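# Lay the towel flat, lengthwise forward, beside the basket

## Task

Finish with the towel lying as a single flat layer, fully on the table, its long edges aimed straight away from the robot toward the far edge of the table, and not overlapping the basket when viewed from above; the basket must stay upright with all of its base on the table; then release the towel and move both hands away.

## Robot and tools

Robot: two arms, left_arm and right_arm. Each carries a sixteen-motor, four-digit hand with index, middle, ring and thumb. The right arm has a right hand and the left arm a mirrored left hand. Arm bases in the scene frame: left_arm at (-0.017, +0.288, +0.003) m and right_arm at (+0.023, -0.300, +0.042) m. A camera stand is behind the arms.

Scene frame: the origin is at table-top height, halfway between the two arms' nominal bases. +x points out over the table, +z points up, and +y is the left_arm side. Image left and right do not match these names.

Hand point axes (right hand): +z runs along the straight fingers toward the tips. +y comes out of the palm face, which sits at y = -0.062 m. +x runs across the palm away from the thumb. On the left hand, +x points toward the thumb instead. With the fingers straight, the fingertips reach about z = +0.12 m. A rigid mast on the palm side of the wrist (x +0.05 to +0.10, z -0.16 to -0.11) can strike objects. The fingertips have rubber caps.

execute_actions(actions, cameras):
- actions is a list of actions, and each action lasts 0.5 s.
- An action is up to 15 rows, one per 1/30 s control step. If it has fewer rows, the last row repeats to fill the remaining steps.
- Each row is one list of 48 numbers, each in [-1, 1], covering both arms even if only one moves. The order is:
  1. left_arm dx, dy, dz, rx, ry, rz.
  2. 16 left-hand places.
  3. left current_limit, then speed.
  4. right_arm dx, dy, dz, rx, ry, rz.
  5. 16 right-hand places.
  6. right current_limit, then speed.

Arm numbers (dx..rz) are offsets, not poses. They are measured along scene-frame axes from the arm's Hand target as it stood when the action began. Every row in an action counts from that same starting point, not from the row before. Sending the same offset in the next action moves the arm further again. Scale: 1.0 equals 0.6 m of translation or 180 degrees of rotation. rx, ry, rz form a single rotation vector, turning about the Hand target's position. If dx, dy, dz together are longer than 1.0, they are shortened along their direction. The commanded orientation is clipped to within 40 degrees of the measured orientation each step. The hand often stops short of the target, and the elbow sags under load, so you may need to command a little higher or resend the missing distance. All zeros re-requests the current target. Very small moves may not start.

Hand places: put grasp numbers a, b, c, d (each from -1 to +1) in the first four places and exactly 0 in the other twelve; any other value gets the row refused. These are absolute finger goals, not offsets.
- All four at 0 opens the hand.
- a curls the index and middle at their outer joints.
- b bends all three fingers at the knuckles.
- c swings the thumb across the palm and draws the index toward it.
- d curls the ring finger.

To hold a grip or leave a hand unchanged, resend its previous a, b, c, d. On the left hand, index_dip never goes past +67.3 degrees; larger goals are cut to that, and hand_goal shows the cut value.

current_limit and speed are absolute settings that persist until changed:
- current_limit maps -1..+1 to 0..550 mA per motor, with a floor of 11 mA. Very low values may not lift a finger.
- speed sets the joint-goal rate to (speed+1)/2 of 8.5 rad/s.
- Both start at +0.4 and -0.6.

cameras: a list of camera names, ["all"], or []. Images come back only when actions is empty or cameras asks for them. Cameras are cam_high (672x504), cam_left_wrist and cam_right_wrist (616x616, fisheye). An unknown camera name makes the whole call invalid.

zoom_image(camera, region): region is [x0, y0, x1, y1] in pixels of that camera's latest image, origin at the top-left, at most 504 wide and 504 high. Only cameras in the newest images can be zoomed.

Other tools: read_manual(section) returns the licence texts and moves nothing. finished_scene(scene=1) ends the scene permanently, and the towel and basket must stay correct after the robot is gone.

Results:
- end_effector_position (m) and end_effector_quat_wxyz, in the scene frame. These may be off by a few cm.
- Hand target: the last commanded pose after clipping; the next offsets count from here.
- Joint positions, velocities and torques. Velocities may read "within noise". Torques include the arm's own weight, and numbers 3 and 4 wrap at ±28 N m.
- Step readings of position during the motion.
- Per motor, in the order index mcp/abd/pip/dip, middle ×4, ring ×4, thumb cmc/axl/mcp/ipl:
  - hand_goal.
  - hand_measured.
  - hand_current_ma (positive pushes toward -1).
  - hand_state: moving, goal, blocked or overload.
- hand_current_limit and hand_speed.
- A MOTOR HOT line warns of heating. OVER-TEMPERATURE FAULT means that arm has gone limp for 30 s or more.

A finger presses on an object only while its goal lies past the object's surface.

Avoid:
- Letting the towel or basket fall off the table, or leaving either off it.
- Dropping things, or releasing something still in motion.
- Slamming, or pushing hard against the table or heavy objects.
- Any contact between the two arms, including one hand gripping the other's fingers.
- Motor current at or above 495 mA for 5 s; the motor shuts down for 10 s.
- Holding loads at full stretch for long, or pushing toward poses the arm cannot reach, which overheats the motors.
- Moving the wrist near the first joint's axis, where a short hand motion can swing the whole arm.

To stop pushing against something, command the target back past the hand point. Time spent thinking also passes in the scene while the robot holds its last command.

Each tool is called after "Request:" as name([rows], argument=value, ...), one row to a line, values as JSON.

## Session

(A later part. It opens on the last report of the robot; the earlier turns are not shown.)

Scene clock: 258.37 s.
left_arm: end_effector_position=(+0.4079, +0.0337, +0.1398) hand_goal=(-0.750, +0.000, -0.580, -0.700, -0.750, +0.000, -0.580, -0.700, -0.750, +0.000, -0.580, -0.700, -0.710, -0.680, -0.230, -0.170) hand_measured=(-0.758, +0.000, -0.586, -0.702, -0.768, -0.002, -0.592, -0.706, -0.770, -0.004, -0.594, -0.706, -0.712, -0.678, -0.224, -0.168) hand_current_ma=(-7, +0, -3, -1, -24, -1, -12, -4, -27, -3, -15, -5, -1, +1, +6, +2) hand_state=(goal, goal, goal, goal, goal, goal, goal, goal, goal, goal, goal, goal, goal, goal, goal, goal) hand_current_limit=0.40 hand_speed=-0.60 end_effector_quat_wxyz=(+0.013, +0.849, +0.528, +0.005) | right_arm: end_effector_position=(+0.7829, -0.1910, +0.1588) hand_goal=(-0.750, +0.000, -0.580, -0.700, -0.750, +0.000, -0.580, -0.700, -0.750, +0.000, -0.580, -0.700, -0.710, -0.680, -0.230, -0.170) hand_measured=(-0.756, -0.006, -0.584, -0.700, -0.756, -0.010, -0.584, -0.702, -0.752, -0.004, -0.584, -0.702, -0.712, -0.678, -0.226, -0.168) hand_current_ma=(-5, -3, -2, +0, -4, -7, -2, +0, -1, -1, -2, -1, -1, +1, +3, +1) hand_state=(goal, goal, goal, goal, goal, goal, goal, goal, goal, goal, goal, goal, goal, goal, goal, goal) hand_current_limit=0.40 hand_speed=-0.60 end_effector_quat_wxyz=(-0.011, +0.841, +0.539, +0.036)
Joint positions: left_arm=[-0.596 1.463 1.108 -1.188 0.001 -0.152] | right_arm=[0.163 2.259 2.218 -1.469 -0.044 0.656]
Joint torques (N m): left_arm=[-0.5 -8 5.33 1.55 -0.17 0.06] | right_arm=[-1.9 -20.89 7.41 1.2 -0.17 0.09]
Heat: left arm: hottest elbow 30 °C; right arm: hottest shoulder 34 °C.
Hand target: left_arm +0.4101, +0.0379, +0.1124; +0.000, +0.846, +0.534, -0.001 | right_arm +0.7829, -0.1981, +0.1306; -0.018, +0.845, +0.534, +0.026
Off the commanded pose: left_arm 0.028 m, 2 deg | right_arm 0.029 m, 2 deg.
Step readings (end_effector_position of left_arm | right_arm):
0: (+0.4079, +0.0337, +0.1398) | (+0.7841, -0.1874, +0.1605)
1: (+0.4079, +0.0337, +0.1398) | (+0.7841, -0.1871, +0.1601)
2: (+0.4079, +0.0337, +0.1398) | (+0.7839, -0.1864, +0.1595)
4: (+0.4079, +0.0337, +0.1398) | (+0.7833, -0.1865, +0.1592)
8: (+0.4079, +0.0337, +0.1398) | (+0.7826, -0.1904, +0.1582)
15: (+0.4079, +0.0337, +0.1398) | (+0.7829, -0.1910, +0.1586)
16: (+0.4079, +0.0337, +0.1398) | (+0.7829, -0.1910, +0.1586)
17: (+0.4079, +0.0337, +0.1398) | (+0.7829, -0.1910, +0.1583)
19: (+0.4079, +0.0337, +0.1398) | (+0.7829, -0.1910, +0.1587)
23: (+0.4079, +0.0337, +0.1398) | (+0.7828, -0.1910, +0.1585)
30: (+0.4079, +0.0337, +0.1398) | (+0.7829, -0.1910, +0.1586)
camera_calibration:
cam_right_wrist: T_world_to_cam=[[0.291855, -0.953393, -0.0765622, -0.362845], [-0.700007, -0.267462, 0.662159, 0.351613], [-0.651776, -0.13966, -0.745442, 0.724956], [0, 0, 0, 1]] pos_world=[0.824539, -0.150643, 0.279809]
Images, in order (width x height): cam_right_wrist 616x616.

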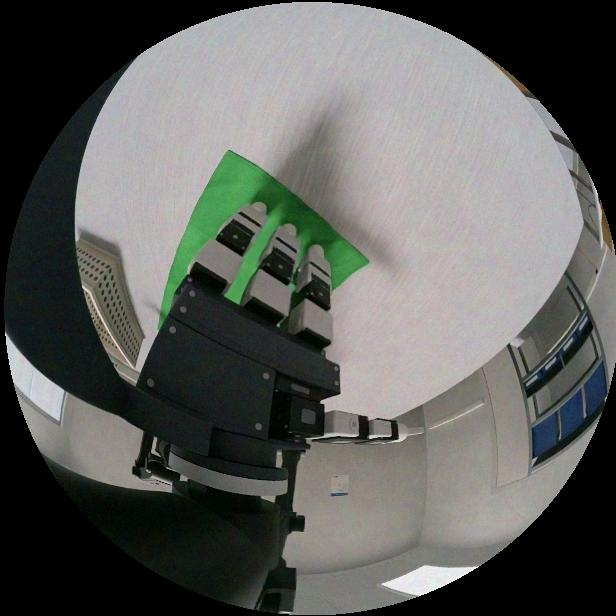

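Request:
execute_actions([
  [[-0.0104,-0.0094,0.0,0,0,0.025,0,0,0,0,0,0,0,0,0,0,0,0,0,0,0,0,0.4,-0.6,0.0183,0.0409,0.0,0,0,0.025,0,0,0,0,0,0,0,0,0,0,0,0,0,0,0,0,0.4,-0.6]],
  [[-0.0091,-0.0101,0.0,0,0,0.025,0,0,0,0,0,0,0,0,0,0,0,0,0,0,0,0,0.4,-0.6,0.0155,0.0422,0.0,0,0,0.025,0,0,0,0,0,0,0,0,0,0,0,0,0,0,0,0,0.4,-0.6]],
], cameras=["all"])

Scene clock: 267.67 s.
left_arm: end_effector_position=(+0.4026, +0.0371, +0.1404) hand_goal=(-0.750, +0.000, -0.580, -0.700, -0.750, +0.000, -0.580, -0.700, -0.750, +0.000, -0.580, -0.700, -0.710, -0.680, -0.230, -0.170) hand_measured=(-0.746, -0.002, -0.580, -0.700, -0.760, -0.022, -0.590, -0.706, -0.784, -0.048, -0.604, -0.712, -0.712, -0.678, -0.224, -0.168) hand_current_ma=(+2, -1, +0, +0, -11, -23, -9, -4, -60, -74, -33, -12, -1, +1, +6, +2) hand_state=(goal, goal, goal, goal, goal, blocked, goal, goal, blocked, blocked, blocked, goal, goal, goal, goal, goal) hand_current_limit=0.40 hand_speed=-0.60 end_effector_quat_wxyz=(+0.014, +0.801, +0.599, +0.009) | right_arm: end_effector_position=(+0.7937, -0.1776, +0.1594) hand_goal=(-0.750, +0.000, -0.580, -0.700, -0.750, +0.000, -0.580, -0.700, -0.750, +0.000, -0.580, -0.700, -0.710, -0.680, -0.230, -0.170) hand_measured=(-0.766, -0.014, -0.592, -0.704, -0.758, -0.018, -0.584, -0.702, -0.750, -0.004, -0.582, -0.702, -0.712, -0.678, -0.226, -0.168) hand_current_ma=(-20, -12, -10, -3, -6, -16, -3, -1, +0, -1, +0, -1, -1, +1, +3, +1) hand_state=(goal, goal, goal, goal, goal, goal, goal, goal, goal, goal, goal, goal, goal, goal, goal, goal) hand_current_limit=0.40 hand_speed=-0.60 end_effector_quat_wxyz=(-0.012, +0.816, +0.577, +0.030)
Joint positions: left_arm=[-0.632 1.463 1.108 -1.184 -0.008 -0.359] | right_arm=[0.171 2.302 2.296 -1.519 -0.044 0.572]
Joint torques (N m): left_arm=[-2.61 -7.41 6.19 1.33 0.11 -0.12] | right_arm=[1.44 -17.96 13.14 0.36 -0.32 -0.2]
Heat: left arm: hottest elbow 30 °C; right arm: hottest shoulder 35 °C.
Hand target: left_arm +0.3985, +0.0263, +0.1124; +0.000, +0.801, +0.599, -0.001 | right_arm +0.8033, -0.1484, +0.1305; -0.019, +0.801, +0.598, +0.024
Off the commanded pose: left_arm 0.030 m, 2 deg | right_arm 0.042 m, 3 deg.
Step readings (end_effector_position of left_arm | right_arm):
0: (+0.4079, +0.0337, +0.1398) | (+0.7829, -0.1910, +0.1588)
1: (+0.4079, +0.0337, +0.1398) | (+0.7829, -0.1910, +0.1588)
2: (+0.4080, +0.0343, +0.1398) | (+0.7829, -0.1910, +0.1588)
4: (+0.4077, +0.0348, +0.1398) | (+0.7832, -0.1906, +0.1589)
8: (+0.4073, +0.0362, +0.1398) | (+0.7838, -0.1898, +0.1595)
15: (+0.4072, +0.0375, +0.1398) | (+0.7844, -0.1891, +0.1595)
16: (+0.4073, +0.0378, +0.1398) | (+0.7847, -0.1889, +0.1595)
17: (+0.4071, +0.0381, +0.1399) | (+0.7853, -0.1885, +0.1597)
19: (+0.4061, +0.0380, +0.1400) | (+0.7871, -0.1868, +0.1591)
23: (+0.4033, +0.0358, +0.1403) | (+0.7903, -0.1826, +0.1593)
30: (+0.4026, +0.0364, +0.1404) | (+0.7932, -0.1779, +0.1595)
camera_calibration:
cam_left_wrist: T_world_to_cam=[[-0.815144, -0.576732, -0.0540447, 0.331586], [-0.456608, 0.582333, 0.672605, 0.0244052], [-0.356441, 0.572947, -0.738025, 0.351269], [0, 0, 0, 1]] pos_world=[0.40664, -0.0242345, 0.260751]
cam_right_wrist: T_world_to_cam=[[0.377034, -0.923307, -0.0731452, -0.416076], [-0.667349, -0.325576, 0.66981, 0.324943], [-0.642254, -0.203728, -0.738921, 0.714284], [0, 0, 0, 1]] pos_world=[0.832477, -0.132853, 0.279716]

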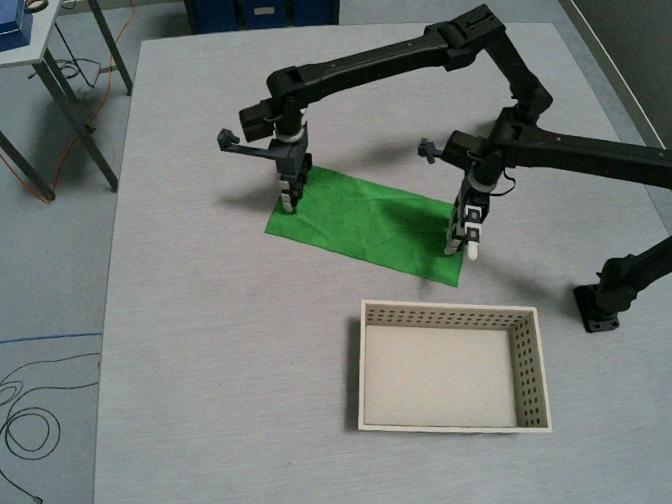

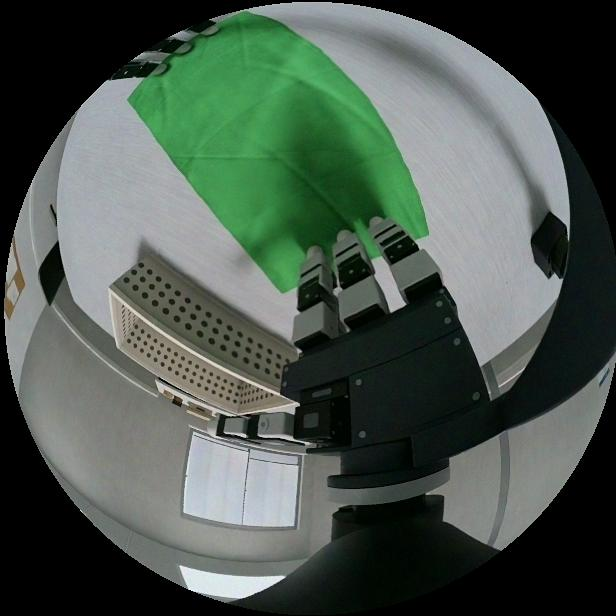

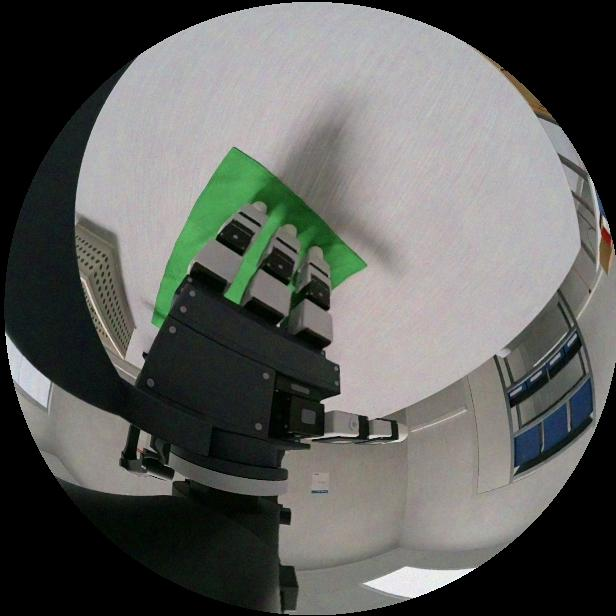

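Request:
execute_actions([
  [[-0.0077,-0.0127,0.005,0,0,0.025,0,0,0,0,0,0,0,0,0,0,0,0,0,0,0,0,0.4,-0.6,0.0127,0.0432,0.0,0,0,0.025,0,0,0,0,0,0,0,0,0,0,0,0,0,0,0,0,0.4,-0.6]],
  [[-0.0063,-0.0132,0.0,0,0,0.025,0,0,0,0,0,0,0,0,0,0,0,0,0,0,0,0,0.4,-0.6,0.0098,0.044,0.0,0,0,0.025,0,0,0,0,0,0,0,0,0,0,0,0,0,0,0,0,0.4,-0.6]],
], cameras=["all"])

Scene clock: 281.23 s.
left_arm: end_effector_position=(+0.3898, +0.0246, +0.1407) hand_goal=(-0.750, +0.000, -0.580, -0.700, -0.750, +0.000, -0.580, -0.700, -0.750, +0.000, -0.580, -0.700, -0.710, -0.680, -0.230, -0.170) hand_measured=(-0.746, -0.002, -0.580, -0.700, -0.748, -0.022, -0.580, -0.702, -0.768, -0.052, -0.596, -0.710, -0.712, -0.678, -0.224, -0.168) hand_current_ma=(+2, -1, +0, +0, +1, -23, +0, +0, -24, -88, -18, -9, -1, +1, +6, +2) hand_state=(goal, goal, goal, goal, goal, blocked, goal, goal, goal, blocked, goal, goal, goal, goal, goal, goal) hand_current_limit=0.40 hand_speed=-0.60 end_effector_quat_wxyz=(+0.016, +0.751, +0.660, +0.007) | right_arm: end_effector_position=(+0.8122, -0.1264, +0.1615) hand_goal=(-0.750, +0.000, -0.580, -0.700, -0.750, +0.000, -0.580, -0.700, -0.750, +0.000, -0.580, -0.700, -0.710, -0.680, -0.230, -0.170) hand_measured=(-0.762, -0.020, -0.592, -0.706, -0.752, -0.018, -0.584, -0.702, -0.748, -0.002, -0.580, -0.702, -0.712, -0.678, -0.226, -0.168) hand_current_ma=(-12, -20, -11, -3, -2, -18, -2, -1, +0, -1, +0, -1, -1, +1, +3, +1) hand_state=(goal, goal, goal, goal, goal, goal, goal, goal, goal, goal, goal, goal, goal, goal, goal, goal) hand_current_limit=0.40 hand_speed=-0.60 end_effector_quat_wxyz=(-0.010, +0.767, +0.641, +0.031)
Joint positions: left_arm=[-0.7 1.479 1.127 -1.184 -0.01 -0.585] | right_arm=[0.219 2.402 2.483 -1.603 -0.043 0.461]
Joint torques (N m): left_arm=[-2.55 -6.65 7.88 0.94 0.22 -0.09] | right_arm=[1.79 -19.14 12.94 0.01 -0.51 -0.18]
Heat: left arm: hottest elbow 30 °C; right arm: hottest shoulder 34 °C.
Hand target: left_arm +0.3901, +0.0106, +0.1155; +0.000, +0.752, +0.659, +0.000 | right_arm +0.8167, -0.0961, +0.1304; -0.021, +0.751, +0.659, +0.023
Off the commanded pose: left_arm 0.029 m, 2 deg | right_arm 0.044 m, 3 deg.
Step readings (end_effector_position of left_arm | right_arm):
0: (+0.4026, +0.0372, +0.1404) | (+0.7937, -0.1776, +0.1594)
1: (+0.4025, +0.0372, +0.1404) | (+0.7938, -0.1772, +0.1594)
2: (+0.4021, +0.0373, +0.1404) | (+0.7942, -0.1766, +0.1597)
4: (+0.4006, +0.0367, +0.1404) | (+0.7963, -0.1733, +0.1594)
8: (+0.3957, +0.0324, +0.1404) | (+0.8004, -0.1631, +0.1602)
15: (+0.3939, +0.0322, +0.1405) | (+0.8035, -0.1508, +0.1607)
16: (+0.3938, +0.0324, +0.1405) | (+0.8037, -0.1503, +0.1608)
17: (+0.3937, +0.0326, +0.1405) | (+0.8042, -0.1495, +0.1610)
19: (+0.3931, +0.0314, +0.1406) | (+0.8059, -0.1471, +0.1608)
23: (+0.3909, +0.0249, +0.1405) | (+0.8092, -0.1385, +0.1615)
30: (+0.3899, +0.0239, +0.1407) | (+0.8117, -0.1268, +0.1618)
camera_calibration:
cam_left_wrist: T_world_to_cam=[[-0.714315, -0.698072, -0.0494934, 0.277051], [-0.542815, 0.508029, 0.668774, 0.0616179], [-0.441708, 0.504581, -0.741817, 0.389642], [0, 0, 0, 1]] pos_world=[0.403457, -0.0345085, 0.261547]
cam_right_wrist: T_world_to_cam=[[0.519232, -0.852133, -0.0653211, -0.483293], [-0.613217, -0.424708, 0.666024, 0.296638], [-0.595284, -0.305765, -0.743065, 0.687867], [0, 0, 0, 1]] pos_world=[0.842321, -0.0755198, 0.281992]

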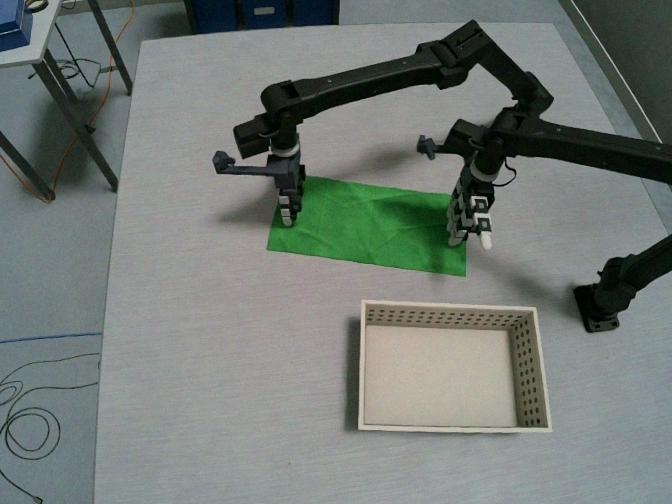

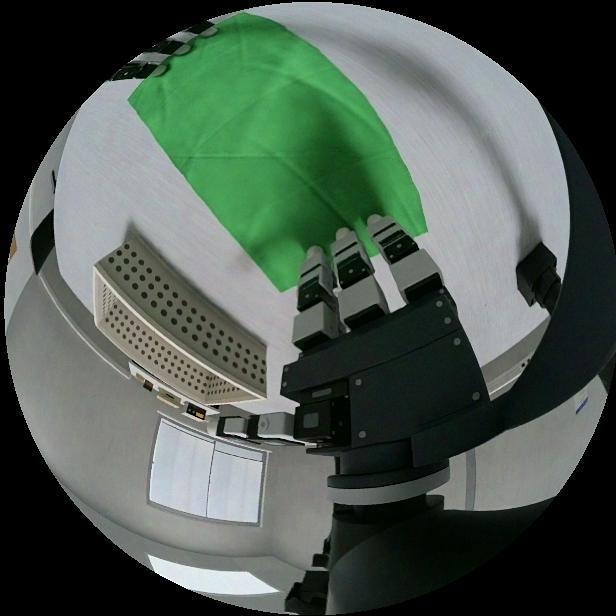

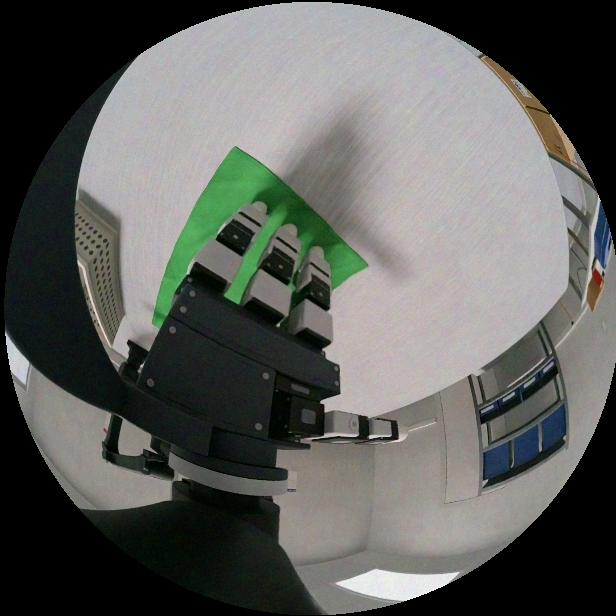

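Request:
execute_actions([
  [[-0.005,-0.0117,0.0,0,0,0.025,0,0,0,0,0,0,0,0,0,0,0,0,0,0,0,0,0.4,-0.6,0.0068,0.0447,0.0,0,0,0.025,0,0,0,0,0,0,0,0,0,0,0,0,0,0,0,0,0.4,-0.6]],
  [[-0.0035,-0.0118,0.0,0,0,0.025,0,0,0,0,0,0,0,0,0,0,0,0,0,0,0,0,0.4,-0.6,0.0038,0.045,0.0,0,0,0.025,0,0,0,0,0,0,0,0,0,0,0,0,0,0,0,0,0.4,-0.6]],
], cameras=["all"])

Scene clock: 295.57 s.
left_arm: end_effector_position=(+0.3855, +0.0098, +0.1408) hand_goal=(-0.750, +0.000, -0.580, -0.700, -0.750, +0.000, -0.580, -0.700, -0.750, +0.000, -0.580, -0.700, -0.710, -0.680, -0.230, -0.170) hand_measured=(-0.746, -0.002, -0.580, -0.700, -0.752, -0.022, -0.580, -0.702, -0.770, -0.052, -0.596, -0.710, -0.712, -0.678, -0.224, -0.168) hand_current_ma=(+2, -1, +0, +0, -1, -23, +0, +0, -27, -88, -18, -9, -1, +1, +6, +2) hand_state=(goal, goal, goal, goal, goal, blocked, goal, goal, goal, blocked, goal, goal, goal, goal, goal, goal) hand_current_limit=0.40 hand_speed=-0.60 end_effector_quat_wxyz=(+0.020, +0.698, +0.716, +0.005) | right_arm: end_effector_position=(+0.8183, -0.1013, +0.1641) hand_goal=(-0.750, +0.000, -0.580, -0.700, -0.750, +0.000, -0.580, -0.700, -0.750, +0.000, -0.580, -0.700, -0.710, -0.680, -0.230, -0.170) hand_measured=(-0.758, -0.020, -0.590, -0.706, -0.750, -0.016, -0.582, -0.702, -0.748, -0.002, -0.580, -0.702, -0.712, -0.678, -0.226, -0.168) hand_current_ma=(-7, -21, -8, -3, +0, -13, -1, -1, +0, -1, +0, -1, -1, +1, +3, +1) hand_state=(goal, blocked, goal, goal, goal, goal, goal, goal, goal, goal, goal, goal, goal, goal, goal, goal) hand_current_limit=0.40 hand_speed=-0.60 end_effector_quat_wxyz=(-0.006, +0.742, +0.669, +0.033)
Joint positions: left_arm=[-0.75 1.52 1.173 -1.184 -0.01 -0.79] | right_arm=[0.243 2.451 2.579 -1.644 -0.039 0.409]
Joint torques (N m): left_arm=[-2.61 -7.24 8.2 0.79 0.2 -0.11] | right_arm=[-0.91 -24.64 9.54 0.12 -0.06 0.05]
Heat: left arm: hottest elbow 29 °C; right arm: hottest shoulder 35 °C.
Hand target: left_arm +0.3850, -0.0034, +0.1154; +0.000, +0.698, +0.716, +0.000 | right_arm +0.8181, -0.1008, +0.1630; -0.008, +0.743, +0.669, +0.033 (last step not sent: back at the drive's target)
Off the commanded pose: left_arm 0.029 m, 2 deg | right_arm 0.068 m, 8 deg.
Step readings (end_effector_position of left_arm | right_arm):
0: (+0.3898, +0.0247, +0.1407) | (+0.8122, -0.1264, +0.1615)
1: (+0.3898, +0.0248, +0.1407) | (+0.8123, -0.1263, +0.1619)
2: (+0.3897, +0.0248, +0.1406) | (+0.8126, -0.1253, +0.1618)
4: (+0.3894, +0.0235, +0.1406) | (+0.8138, -0.1226, +0.1618)
8: (+0.3880, +0.0175, +0.1407) | (+0.8164, -0.1136, +0.1624)
15: (+0.3872, +0.0170, +0.1408) | (+0.8181, -0.1009, +0.1628)
16: (+0.3871, +0.0171, +0.1406) | (+0.8182, -0.1006, +0.1629) HELD (not all sent) right_arm
17: (+0.3870, +0.0170, +0.1409) | (+0.8182, -0.1008, +0.1631) HELD (not all sent) right_arm
19: (+0.3869, +0.0156, +0.1408) | (+0.8182, -0.1010, +0.1631) HELD (not all sent) right_arm
23: (+0.3860, +0.0099, +0.1408) | (+0.8183, -0.1012, +0.1638) HELD (not all sent) right_arm
30: (+0.3856, +0.0092, +0.1408) | (+0.8183, -0.1013, +0.1641) HELD (not all sent) right_arm
HELD (not all sent) right_arm: steps 16 to 30.
pose unreachable (right arm): on one or more control steps of this call, first in action 1 (counted from 0), this arm could not follow its commanded pose, so it was not sent that pose on those steps. It may still have moved: this result reports where it is.
cause: moving toward the commanded pose would bring a part of the arm too close to another arm (a part of this arm just beyond joint 3 (elbow) and a part of the left arm just beyond its joint 4 (wrist pitch), along the way the arms are being sent, or toward where that arm still pushes).
camera_calibration:
cam_left_wrist: T_world_to_cam=[[-0.59814, -0.800301, -0.0417971, 0.218743], [-0.615425, 0.425307, 0.663601, 0.0962055], [-0.513304, 0.422649, -0.746918, 0.42433], [0, 0, 0, 1]] pos_world=[0.407857, -0.0451996, 0.26224]
cam_right_wrist: T_world_to_cam=[[0.582618, -0.810761, -0.0567775, -0.514034], [-0.585297, -0.467015, 0.662816, 0.282745], [-0.563901, -0.352937, -0.746626, 0.671235], [0, 0, 0, 1]] pos_world=[0.843485, -0.0478093, 0.284568]

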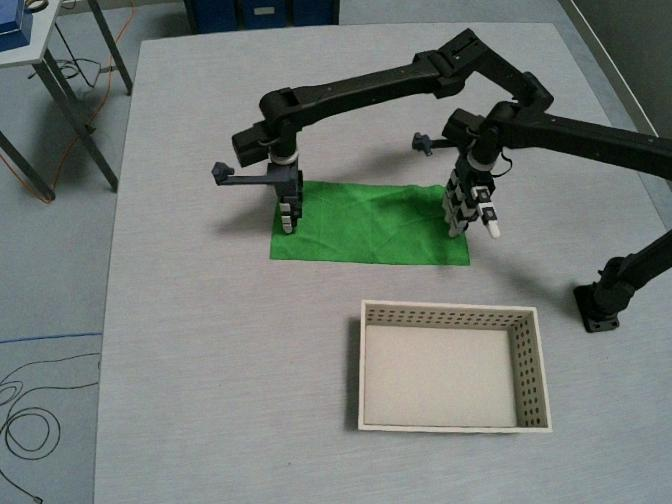

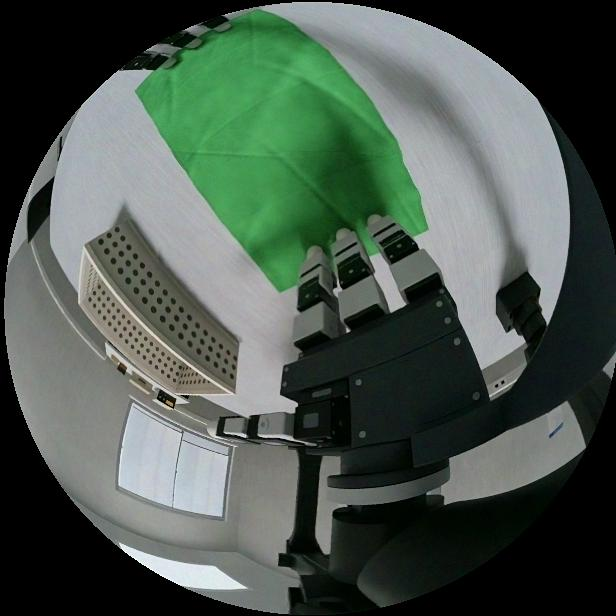

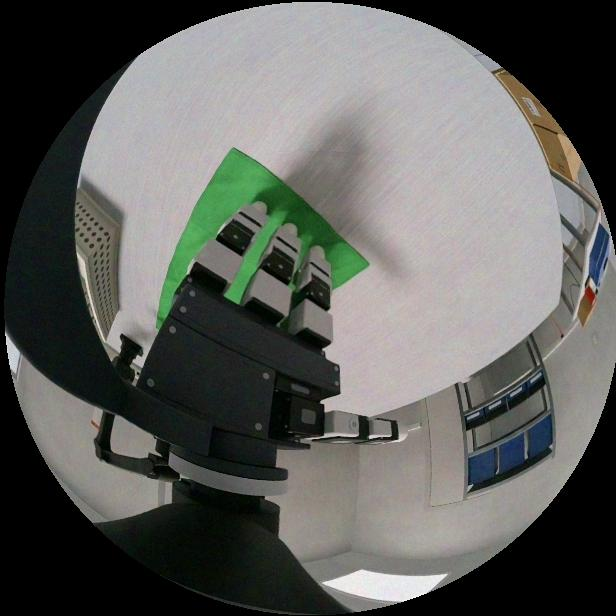

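Request:
execute_actions([
  [[0.0,0.008,0.06,0,0,0,0,0,0,0,0,0,0,0,0,0,0,0,0,0,0,0,0.4,-0.6,0.0,0.0,0.0,0,0,0,0,0,0,0,0,0,0,0,0,0,0,0,0,0,0,0,0.4,-0.6]],
  [[0.0,0.04,0.12,0,0,0,0,0,0,0,0,0,0,0,0,0,0,0,0,0,0,0,0.4,-0.6,0.0,0.0,0.0,0,0,0,0,0,0,0,0,0,0,0,0,0,0,0,0,0,0,0,0.4,-0.6]],
  [[0.0,0.18,0.1,0,0,0,0,0,0,0,0,0,0,0,0,0,0,0,0,0,0,0,0.4,-0.6,0.0,0.0,0.0,0,0,0,0,0,0,0,0,0,0,0,0,0,0,0,0,0,0,0,0.4,-0.6]],
  [[0.0,0.18,0.1,0,0,0,0,0,0,0,0,0,0,0,0,0,0,0,0,0,0,0,0.4,-0.6,0.0,0.0,-0.03,0,0,0,0,0,0,0,0,0,0,0,0,0,0,0,0,0,0,0,0.4,-0.6]],
], cameras=["cam_high"])

Scene clock: 327.20 s.
left_arm: end_effector_position=(+0.3777, +0.2417, +0.3319) hand_goal=(-0.750, +0.000, -0.580, -0.700, -0.750, +0.000, -0.580, -0.700, -0.750, +0.000, -0.580, -0.700, -0.710, -0.680, -0.230, -0.170) hand_measured=(-0.748, +0.000, -0.580, -0.700, -0.748, +0.000, -0.580, -0.702, -0.748, +0.000, -0.580, -0.702, -0.710, -0.678, -0.224, -0.168) hand_current_ma=(+1, +0, +0, +0, +1, +0, +0, +0, +1, +0, +0, -1, +0, +1, +6, +2) hand_state=(goal, goal, goal, goal, goal, goal, goal, goal, goal, goal, goal, goal, goal, goal, goal, goal) hand_current_limit=0.40 hand_speed=-0.60 end_effector_quat_wxyz=(+0.023, +0.693, +0.720, +0.020) | right_arm: end_effector_position=(+0.8176, -0.1017, +0.1642) hand_goal=(-0.750, +0.000, -0.580, -0.700, -0.750, +0.000, -0.580, -0.700, -0.750, +0.000, -0.580, -0.700, -0.710, -0.680, -0.230, -0.170) hand_measured=(-0.760, -0.020, -0.590, -0.706, -0.754, -0.014, -0.582, -0.702, -0.748, -0.002, -0.580, -0.702, -0.712, -0.678, -0.226, -0.168) hand_current_ma=(-11, -21, -8, -3, -2, -13, -1, -1, +0, -1, +0, -1, -1, +1, +3, +1) hand_state=(goal, blocked, goal, goal, goal, goal, goal, goal, goal, goal, goal, goal, goal, goal, goal, goal) hand_current_limit=0.40 hand_speed=-0.60 end_effector_quat_wxyz=(-0.003, +0.742, +0.669, +0.038)
Joint positions: left_arm=[-0.219 1.148 1.323 -1.687 -0.012 -0.271] | right_arm=[0.243 2.426 2.529 -1.607 -0.038 0.409]
Joint torques (N m): left_arm=[-0.56 -5.42 10.89 0.01 -0.04 0.23] | right_arm=[-0.67 -23.12 7.77 1.05 -0.11 0.06]
Heat: left arm: hottest elbow 30 °C; right arm: hottest shoulder 35 °C.
Hand target: left_arm +0.3850, +0.2414, +0.3434; +0.000, +0.698, +0.716, -0.001 | right_arm +0.8181, -0.1007, +0.1450; -0.009, +0.743, +0.669, +0.033
Off the commanded pose: left_arm 0.014 m, 4 deg | right_arm 0.019 m, 1 deg.
joint sent to its limit (left arm) — joint 4 (wrist pitch), lower limit. The joint targets are off in orientation, not in position.
Step readings (end_effector_position of left_arm | right_arm):
0: (+0.3855, +0.0098, +0.1408) | (+0.8183, -0.1013, +0.1641)
1: (+0.3855, +0.0098, +0.1411) | (+0.8183, -0.1013, +0.1641)
2: (+0.3852, +0.0100, +0.1417) | (+0.8183, -0.1013, +0.1641)
4: (+0.3837, +0.0107, +0.1421) | (+0.8183, -0.1013, +0.1641)
8: (+0.3811, +0.0123, +0.1426) | (+0.8183, -0.1013, +0.1641)
15: (+0.3794, +0.0137, +0.1431) | (+0.8183, -0.1013, +0.1641)
16: (+0.3791, +0.0141, +0.1436) | (+0.8183, -0.1013, +0.1641)
17: (+0.3775, +0.0158, +0.1449) | (+0.8183, -0.1013, +0.1641)
19: (+0.3748, +0.0201, +0.1531) | (+0.8183, -0.1013, +0.1641)
23: (+0.3731, +0.0265, +0.1818) | (+0.8183, -0.1013, +0.1641)
30: (+0.3774, +0.0288, +0.2138) | (+0.8183, -0.1013, +0.1641)
31: (+0.3773, +0.0299, +0.2136) | (+0.8183, -0.1013, +0.1641)
32: (+0.3765, +0.0328, +0.2142) | (+0.8183, -0.1013, +0.1641)
34: (+0.3768, +0.0516, +0.2204) | (+0.8183, -0.1013, +0.1641)
38: (+0.3821, +0.1105, +0.2527) | (+0.8183, -0.1013, +0.1641)
45: (+0.3775, +0.1419, +0.2800) | (+0.8183, -0.1013, +0.1641)
46: (+0.3774, +0.1421, +0.2793) | (+0.8183, -0.1013, +0.1641)
47: (+0.3767, +0.1444, +0.2788) | (+0.8183, -0.1013, +0.1635)
49: (+0.3770, +0.1633, +0.2817) | (+0.8180, -0.1014, +0.1636)
53: (+0.3774, +0.2249, +0.3035) | (+0.8177, -0.1016, +0.1640)
60: (+0.3759, +0.2464, +0.3330) | (+0.8176, -0.1017, +0.1640)
Images, in order (width x height): cam_high 672x504.

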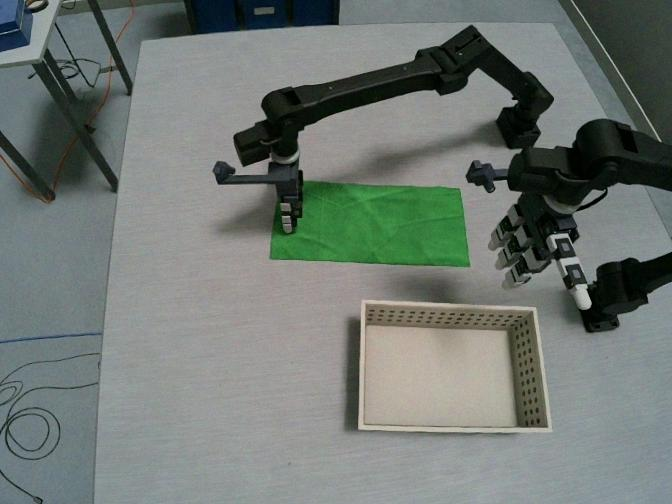

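Request:
execute_actions([
  [[0.0,0.0,0.0,0,0,0,0,0,0,0,0,0,0,0,0,0,0,0,0,0,0,0,0.4,-0.6,0.005,0.05,-0.022,0,0,0.025,0,0,0,0,0,0,0,0,0,0,0,0,0,0,0,0,0.4,-0.6]],
  [[0.0,0.0,0.0,0,0,0,0,0,0,0,0,0,0,0,0,0,0,0,0,0,0,0,0.4,-0.6,0.005,0.05,0.0,0,0,0.025,0,0,0,0,0,0,0,0,0,0,0,0,0,0,0,0,0.4,-0.6]],
], cameras=["cam_high","cam_right_wrist"])

Scene clock: 340.13 s.
left_arm: end_effector_position=(+0.3778, +0.2417, +0.3319) hand_goal=(-0.750, +0.000, -0.580, -0.700, -0.750, +0.000, -0.580, -0.700, -0.750, +0.000, -0.580, -0.700, -0.710, -0.680, -0.230, -0.170) hand_measured=(-0.748, +0.000, -0.580, -0.700, -0.748, +0.000, -0.580, -0.702, -0.748, +0.000, -0.580, -0.702, -0.710, -0.678, -0.224, -0.168) hand_current_ma=(+1, +0, +0, +0, +1, +0, +0, +0, +1, +0, +0, -1, +0, +1, +6, +2) hand_state=(goal, goal, goal, goal, goal, goal, goal, goal, goal, goal, goal, goal, goal, goal, goal, goal) hand_current_limit=0.40 hand_speed=-0.60 end_effector_quat_wxyz=(+0.023, +0.695, +0.719, +0.020) | right_arm: end_effector_position=(+0.8224, -0.0714, +0.1661) hand_goal=(-0.750, +0.000, -0.580, -0.700, -0.750, +0.000, -0.580, -0.700, -0.750, +0.000, -0.580, -0.700, -0.710, -0.680, -0.230, -0.170) hand_measured=(-0.768, -0.026, -0.592, -0.706, -0.754, -0.016, -0.582, -0.702, -0.748, -0.002, -0.580, -0.702, -0.712, -0.678, -0.226, -0.168) hand_current_ma=(-23, -29, -12, -3, -3, -13, -1, -1, +0, -1, +0, -1, -1, +1, +3, +1) hand_state=(goal, blocked, goal, goal, goal, goal, goal, goal, goal, goal, goal, goal, goal, goal, goal, goal) hand_current_limit=0.40 hand_speed=-0.60 end_effector_quat_wxyz=(+0.002, +0.705, +0.708, +0.043)
Joint positions: left_arm=[-0.218 1.148 1.323 -1.687 -0.011 -0.266] | right_arm=[0.27 2.463 2.598 -1.628 -0.033 0.328]
Joint torques (N m): left_arm=[-0.62 -5.66 10.84 -0.03 -0.05 0.23] | right_arm=[1.14 -19.72 12.82 0.09 -0.49 -0.16]
Heat: left arm: hottest elbow 31 °C; right arm: hottest shoulder 37 °C.
Hand target: left_arm +0.3850, +0.2414, +0.3435; +0.000, +0.698, +0.716, +0.000 | right_arm +0.8242, -0.0410, +0.1318; -0.011, +0.688, +0.725, +0.033
Off the commanded pose: left_arm 0.014 m, 3 deg | right_arm 0.046 m, 3 deg.
joint sent to its limit (left arm) — joint 4 (wrist pitch), lower limit. The joint targets are off in orientation, not in position.
Step readings (end_effector_position of left_arm | right_arm):
0: (+0.3777, +0.2417, +0.3319) | (+0.8176, -0.1017, +0.1642)
1: (+0.3777, +0.2417, +0.3319) | (+0.8176, -0.1017, +0.1642)
2: (+0.3777, +0.2416, +0.3319) | (+0.8177, -0.1016, +0.1642)
4: (+0.3777, +0.2417, +0.3319) | (+0.8180, -0.1012, +0.1643)
8: (+0.3778, +0.2418, +0.3319) | (+0.8185, -0.1003, +0.1644)
15: (+0.3778, +0.2417, +0.3319) | (+0.8187, -0.0993, +0.1645)
16: (+0.3778, +0.2417, +0.3319) | (+0.8187, -0.0989, +0.1645)
17: (+0.3778, +0.2417, +0.3319) | (+0.8186, -0.0979, +0.1645)
19: (+0.3778, +0.2417, +0.3319) | (+0.8186, -0.0955, +0.1642)
23: (+0.3778, +0.2417, +0.3319) | (+0.8204, -0.0862, +0.1652)
30: (+0.3778, +0.2417, +0.3319) | (+0.8219, -0.0725, +0.1660)
camera_calibration:
cam_right_wrist: T_world_to_cam=[[0.667239, -0.743918, -0.0371211, -0.560148], [-0.551504, -0.526927, 0.646677, 0.268431], [-0.500635, -0.411016, -0.76186, 0.631849], [0, 0, 0, 1]] pos_world=[0.83812, -0.0155605, 0.286999]
Images, in order (width x height): cam_high 672x504, cam_right_wrist 616x616.

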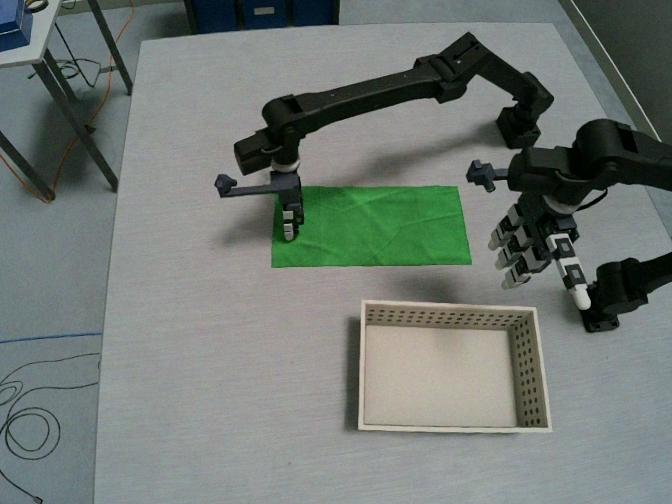

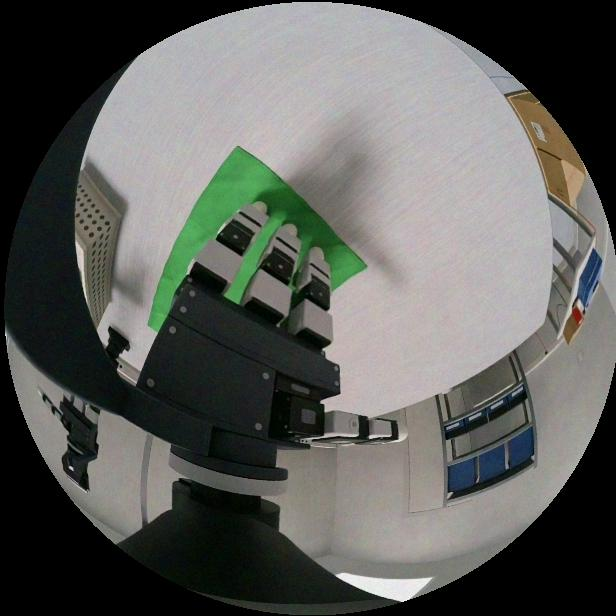

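Request:
execute_actions([
  [[0.0,0.0,0.0,0,0,0.0,0,0,0,0,0,0,0,0,0,0,0,0,0,0,0,0,0.4,-0.6,0.004,0.042,0.0,0,0,0.0167,0,0,0,0,0,0,0,0,0,0,0,0,0,0,0,0,0.4,-0.6]],
  [[0.0,0.0,0.0,0,0,0,0,0,0,0,0,0,0,0,0,0,0,0,0,0,0,0,0.4,-0.6,0.004,0.042,0.0,0,0,0.0167,0,0,0,0,0,0,0,0,0,0,0,0,0,0,0,0,0.4,-0.6]],
], cameras=["cam_high","cam_right_wrist"])

Scene clock: 352.23 s.
left_arm: end_effector_position=(+0.3778, +0.2417, +0.3319) hand_goal=(-0.750, +0.000, -0.580, -0.700, -0.750, +0.000, -0.580, -0.700, -0.750, +0.000, -0.580, -0.700, -0.710, -0.680, -0.230, -0.170) hand_measured=(-0.748, +0.000, -0.580, -0.700, -0.748, +0.000, -0.580, -0.702, -0.748, +0.000, -0.580, -0.702, -0.710, -0.678, -0.224, -0.168) hand_current_ma=(+1, +0, +0, +0, +1, +0, +0, +0, +1, +0, +0, -1, +0, +1, +6, +2) hand_state=(goal, goal, goal, goal, goal, goal, goal, goal, goal, goal, goal, goal, goal, goal, goal, goal) hand_current_limit=0.40 hand_speed=-0.60 end_effector_quat_wxyz=(+0.023, +0.695, +0.719, +0.020) | right_arm: end_effector_position=(+0.8317, -0.0221, +0.1708) hand_goal=(-0.750, +0.000, -0.580, -0.700, -0.750, +0.000, -0.580, -0.700, -0.750, +0.000, -0.580, -0.700, -0.710, -0.680, -0.230, -0.170) hand_measured=(-0.778, -0.036, -0.600, -0.710, -0.752, -0.004, -0.584, -0.702, -0.748, -0.002, -0.580, -0.702, -0.712, -0.678, -0.226, -0.168) hand_current_ma=(-43, -48, -23, -8, -1, -1, -1, -1, +0, -1, +0, -1, -1, +1, +3, +1) hand_state=(blocked, blocked, goal, goal, goal, goal, goal, goal, goal, goal, goal, goal, goal, goal, goal, goal) hand_current_limit=0.40 hand_speed=-0.60 end_effector_quat_wxyz=(+0.012, +0.665, +0.744, +0.062)
Joint positions: left_arm=[-0.218 1.148 1.323 -1.687 -0.011 -0.266] | right_arm=[0.316 2.572 2.809 -1.686 -0.033 0.268]
Joint torques (N m): left_arm=[-0.56 -5.25 10.88 0.01 -0.01 0.24] | right_arm=[1.73 -19.72 12.83 -0.06 -0.55 -0.17]
Heat: left arm: hottest elbow 31 °C; right arm: hottest shoulder 37 °C.
Hand target: left_arm +0.3850, +0.2414, +0.3435; +0.000, +0.698, +0.716, +0.000 | right_arm +0.8289, +0.0095, +0.1316; -0.013, +0.649, +0.760, +0.032
Off the commanded pose: left_arm 0.014 m, 3 deg | right_arm 0.050 m, 5 deg.
joint sent to its limit (left arm) — joint 4 (wrist pitch), lower limit. The joint targets are off in orientation, not in position.
joint sent to its limit (right arm) — joint 4 (wrist pitch), lower limit. The joint targets are off in position, not in orientation.
Step readings (end_effector_position of left_arm | right_arm):
0: (+0.3778, +0.2417, +0.3319) | (+0.8224, -0.0714, +0.1660)
1: (+0.3778, +0.2417, +0.3319) | (+0.8225, -0.0713, +0.1661)
2: (+0.3778, +0.2417, +0.3319) | (+0.8227, -0.0705, +0.1662)
4: (+0.3778, +0.2417, +0.3319) | (+0.8238, -0.0683, +0.1659)
8: (+0.3778, +0.2417, +0.3319) | (+0.8256, -0.0604, +0.1665)
15: (+0.3778, +0.2417, +0.3319) | (+0.8267, -0.0484, +0.1673)
16: (+0.3778, +0.2417, +0.3319) | (+0.8268, -0.0476, +0.1673)
17: (+0.3778, +0.2417, +0.3319) | (+0.8271, -0.0466, +0.1673)
19: (+0.3778, +0.2417, +0.3319) | (+0.8293, -0.0433, +0.1682)
23: (+0.3778, +0.2417, +0.3319) | (+0.8313, -0.0337, +0.1695)
30: (+0.3778, +0.2417, +0.3319) | (+0.8313, -0.0226, +0.1705)
camera_calibration:
cam_right_wrist: T_world_to_cam=[[0.743363, -0.668762, -0.0130179, -0.595318], [-0.519914, -0.589937, 0.617789, 0.273784], [-0.420833, -0.452473, -0.786236, 0.597271], [0, 0, 0, 1]] pos_world=[0.836233, 0.0336386, 0.292706]
Images, in order (width x height): cam_high 672x504, cam_right_wrist 616x616.

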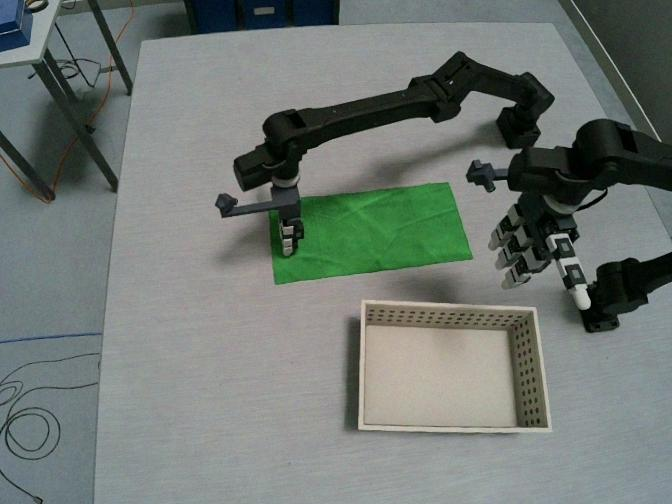

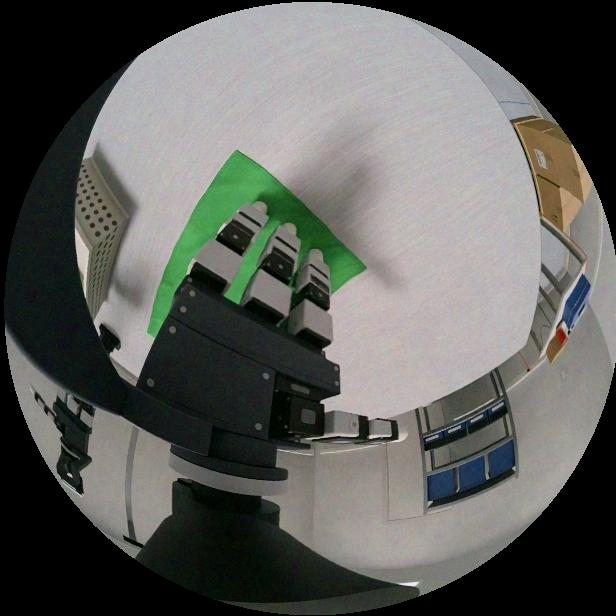

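Request:
execute_actions([
  [[0.0,0.0,0.0,0,0,0.0,0,0,0,0,0,0,0,0,0,0,0,0,0,0,0,0,0.4,-0.6,0.0,-0.04,0.02,0,0,0.0,0,0,0,0,0,0,0,0,0,0,0,0,0,0,0,0,0.4,-0.6]],
  [[0.0,0.0,0.0,0,0,0,0,0,0,0,0,0,0,0,0,0,0,0,0,0,0,0,0.4,-0.6,0.0,0.0,0.09,0,0,0.0,0,0,0,0,0,0,0,0,0,0,0,0,0,0,0,0,0.4,-0.6]],
  [[0.0,0.0,0.0,0,0,0,0,0,0,0,0,0,0,0,0,0,0,0,0,0,0,0,0.4,-0.6,0.0,-0.1,0.15,0,0,0.0,0,0,0,0,0,0,0,0,0,0,0,0,0,0,0,0,0.4,-0.6]],
  [[0.0,0.0,0.0,0,0,0,0,0,0,0,0,0,0,0,0,0,0,0,0,0,0,0,0.4,-0.6,0.0,-0.2,0.1,0,0,0.0,0,0,0,0,0,0,0,0,0,0,0,0,0,0,0,0,0.4,-0.6]],
  [[0.0,0.0,0.0,0,0,0,0,0,0,0,0,0,0,0,0,0,0,0,0,0,0,0,0.4,-0.6,0.0,-0.2,0.0,0,0,0.0,0,0,0,0,0,0,0,0,0,0,0,0,0,0,0,0,0.4,-0.6]],
], cameras=["all"])

Scene clock: 370.30 s.
left_arm: end_effector_position=(+0.3778, +0.2417, +0.3319) hand_goal=(-0.750, +0.000, -0.580, -0.700, -0.750, +0.000, -0.580, -0.700, -0.750, +0.000, -0.580, -0.700, -0.710, -0.680, -0.230, -0.170) hand_measured=(-0.748, +0.000, -0.580, -0.700, -0.748, +0.000, -0.580, -0.702, -0.748, +0.000, -0.580, -0.702, -0.710, -0.678, -0.224, -0.168) hand_current_ma=(+1, +0, +0, +0, +1, +0, +0, +0, +1, +0, +0, -1, +0, +1, +6, +2) hand_state=(goal, goal, goal, goal, goal, goal, goal, goal, goal, goal, goal, goal, goal, goal, goal, goal) hand_current_limit=0.40 hand_speed=-0.60 end_effector_quat_wxyz=(+0.023, +0.695, +0.719, +0.020) | right_arm: end_effector_position=(+0.8353, -0.3255, +0.3181) hand_goal=(-0.750, +0.000, -0.580, -0.700, -0.750, +0.000, -0.580, -0.700, -0.750, +0.000, -0.580, -0.700, -0.710, -0.680, -0.230, -0.170) hand_measured=(-0.752, -0.002, -0.582, -0.702, -0.750, -0.002, -0.582, -0.702, -0.748, -0.002, -0.580, -0.702, -0.712, -0.678, -0.226, -0.168) hand_current_ma=(-1, -1, -1, -1, +0, -1, -1, -1, +0, -1, +0, -1, -1, +1, +3, +1) hand_state=(goal, goal, goal, goal, goal, goal, goal, goal, goal, goal, goal, goal, goal, goal, goal, goal) hand_current_limit=0.40 hand_speed=-0.60 end_effector_quat_wxyz=(+0.057, +0.658, +0.745, +0.091)
Joint positions: left_arm=[-0.218 1.148 1.323 -1.687 -0.011 -0.266] | right_arm=[-0.094 2.255 2.576 -1.686 -0.068 -0.15]
Joint torques (N m): left_arm=[-0.67 -5.3 10.96 -0.09 -0.01 0.23] | right_arm=[-0.15 -26.29 9.7 0.16 0.07 -0.15]
Heat: left arm: hottest elbow 32 °C; right arm: hottest shoulder 36 °C.
Hand target: left_arm +0.3850, +0.2414, +0.3435; +0.000, +0.698, +0.716, +0.000 | right_arm +0.8288, -0.3146, +0.3476; -0.013, +0.649, +0.760, +0.032
Off the commanded pose: left_arm 0.014 m, 3 deg | right_arm 0.032 m, 11 deg.
joint sent to its limit (left arm) — joint 4 (wrist pitch), lower limit. The joint targets are off in orientation, not in position.
joint sent to its limit (right arm) — joint 4 (wrist pitch), lower limit. The joint targets are off in orientation, not in position.
Step readings (end_effector_position of left_arm | right_arm):
0: (+0.3778, +0.2417, +0.3319) | (+0.8318, -0.0220, +0.1710)
1: (+0.3778, +0.2417, +0.3319) | (+0.8318, -0.0220, +0.1710)
2: (+0.3778, +0.2417, +0.3319) | (+0.8318, -0.0219, +0.1710)
4: (+0.3778, +0.2417, +0.3319) | (+0.8319, -0.0214, +0.1710)
8: (+0.3778, +0.2417, +0.3319) | (+0.8320, -0.0206, +0.1711)
15: (+0.3778, +0.2417, +0.3319) | (+0.8321, -0.0200, +0.1712)
16: (+0.3778, +0.2417, +0.3319) | (+0.8321, -0.0199, +0.1712)
17: (+0.3778, +0.2417, +0.3319) | (+0.8321, -0.0199, +0.1724)
19: (+0.3778, +0.2417, +0.3319) | (+0.8318, -0.0189, +0.1745)
23: (+0.3778, +0.2417, +0.3319) | (+0.8316, -0.0178, +0.1757)
30: (+0.3778, +0.2417, +0.3319) | (+0.8316, -0.0174, +0.1760)
31: (+0.3778, +0.2417, +0.3319) | (+0.8315, -0.0173, +0.1766)
32: (+0.3778, +0.2417, +0.3319) | (+0.8310, -0.0180, +0.1786)
34: (+0.3778, +0.2417, +0.3319) | (+0.8296, -0.0224, +0.1833)
38: (+0.3778, +0.2417, +0.3319) | (+0.8298, -0.0350, +0.2108)
45: (+0.3778, +0.2417, +0.3319) | (+0.8327, -0.0680, +0.2771)
46: (+0.3778, +0.2417, +0.3319) | (+0.8329, -0.0724, +0.2829)
47: (+0.3778, +0.2417, +0.3319) | (+0.8333, -0.0800, +0.2877)
49: (+0.3778, +0.2417, +0.3319) | (+0.8313, -0.0910, +0.2940)
53: (+0.3778, +0.2417, +0.3319) | (+0.8335, -0.1345, +0.3066)
60: (+0.3778, +0.2417, +0.3319) | (+0.8383, -0.2139, +0.3271)
61: (+0.3778, +0.2417, +0.3319) | (+0.8383, -0.2186, +0.3280)
62: (+0.3778, +0.2417, +0.3319) | (+0.8379, -0.2236, +0.3282)
64: (+0.3778, +0.2417, +0.3319) | (+0.8360, -0.2313, +0.3265)
68: (+0.3778, +0.2417, +0.3319) | (+0.8354, -0.2624, +0.3216)
75: (+0.3778, +0.2417, +0.3319) | (+0.8352, -0.3275, +0.3170)
camera_calibration:
cam_left_wrist: T_world_to_cam=[[-0.58954, -0.804758, -0.0693281, 0.414699], [-0.635308, 0.408974, 0.655075, -0.119655], [-0.498824, 0.430238, -0.752376, 0.459656], [0, 0, 0, 1]] pos_world=[0.397751, 0.184907, 0.452968]
cam_right_wrist: T_world_to_cam=[[0.744792, -0.662779, 0.0775164, -0.82698], [-0.579253, -0.584475, 0.568203, 0.0726203], [-0.331287, -0.468095, -0.819229, 0.507854], [0, 0, 0, 1]] pos_world=[0.826239, -0.267937, 0.43889]

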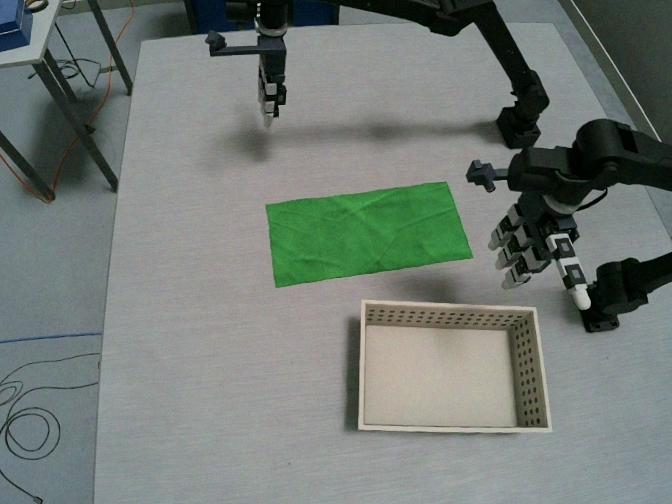

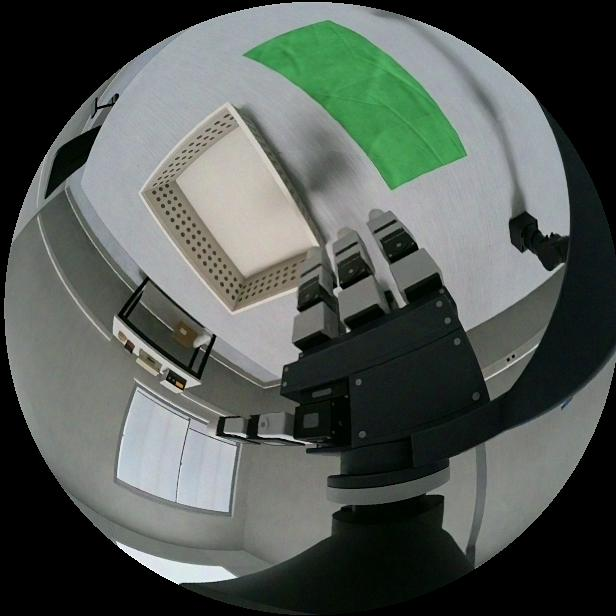

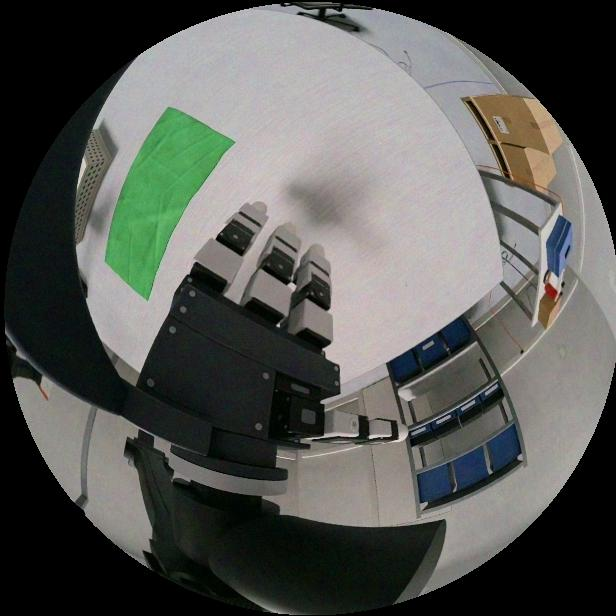

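Request:
zoom_image(camera="cam_high", region=[250, 160, 490, 310])

Request:
zoom_image(camera="cam_left_wrist", region=[230, 10, 480, 200])

Scaled by 2.100 from the camera's 672x504 image, which has a finer 960x720 frame.

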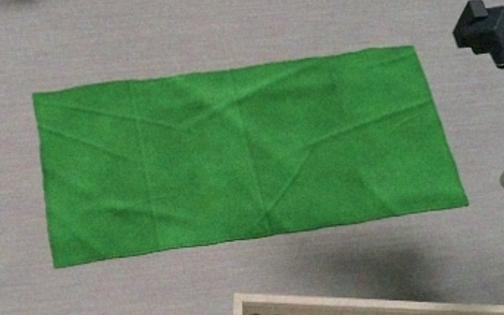

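Scaled by 2.016 from the camera's 616x616 image, which has a finer 880x880 frame.

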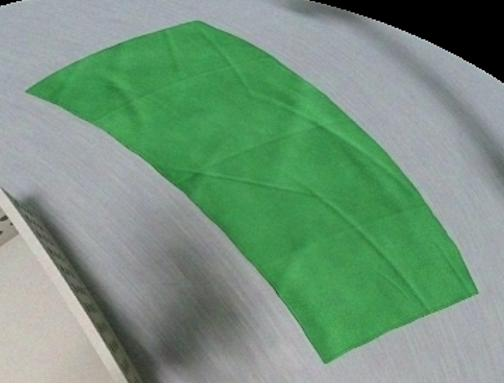

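Request:
finished_scene(scene=1)

The scene is finished: the task was done.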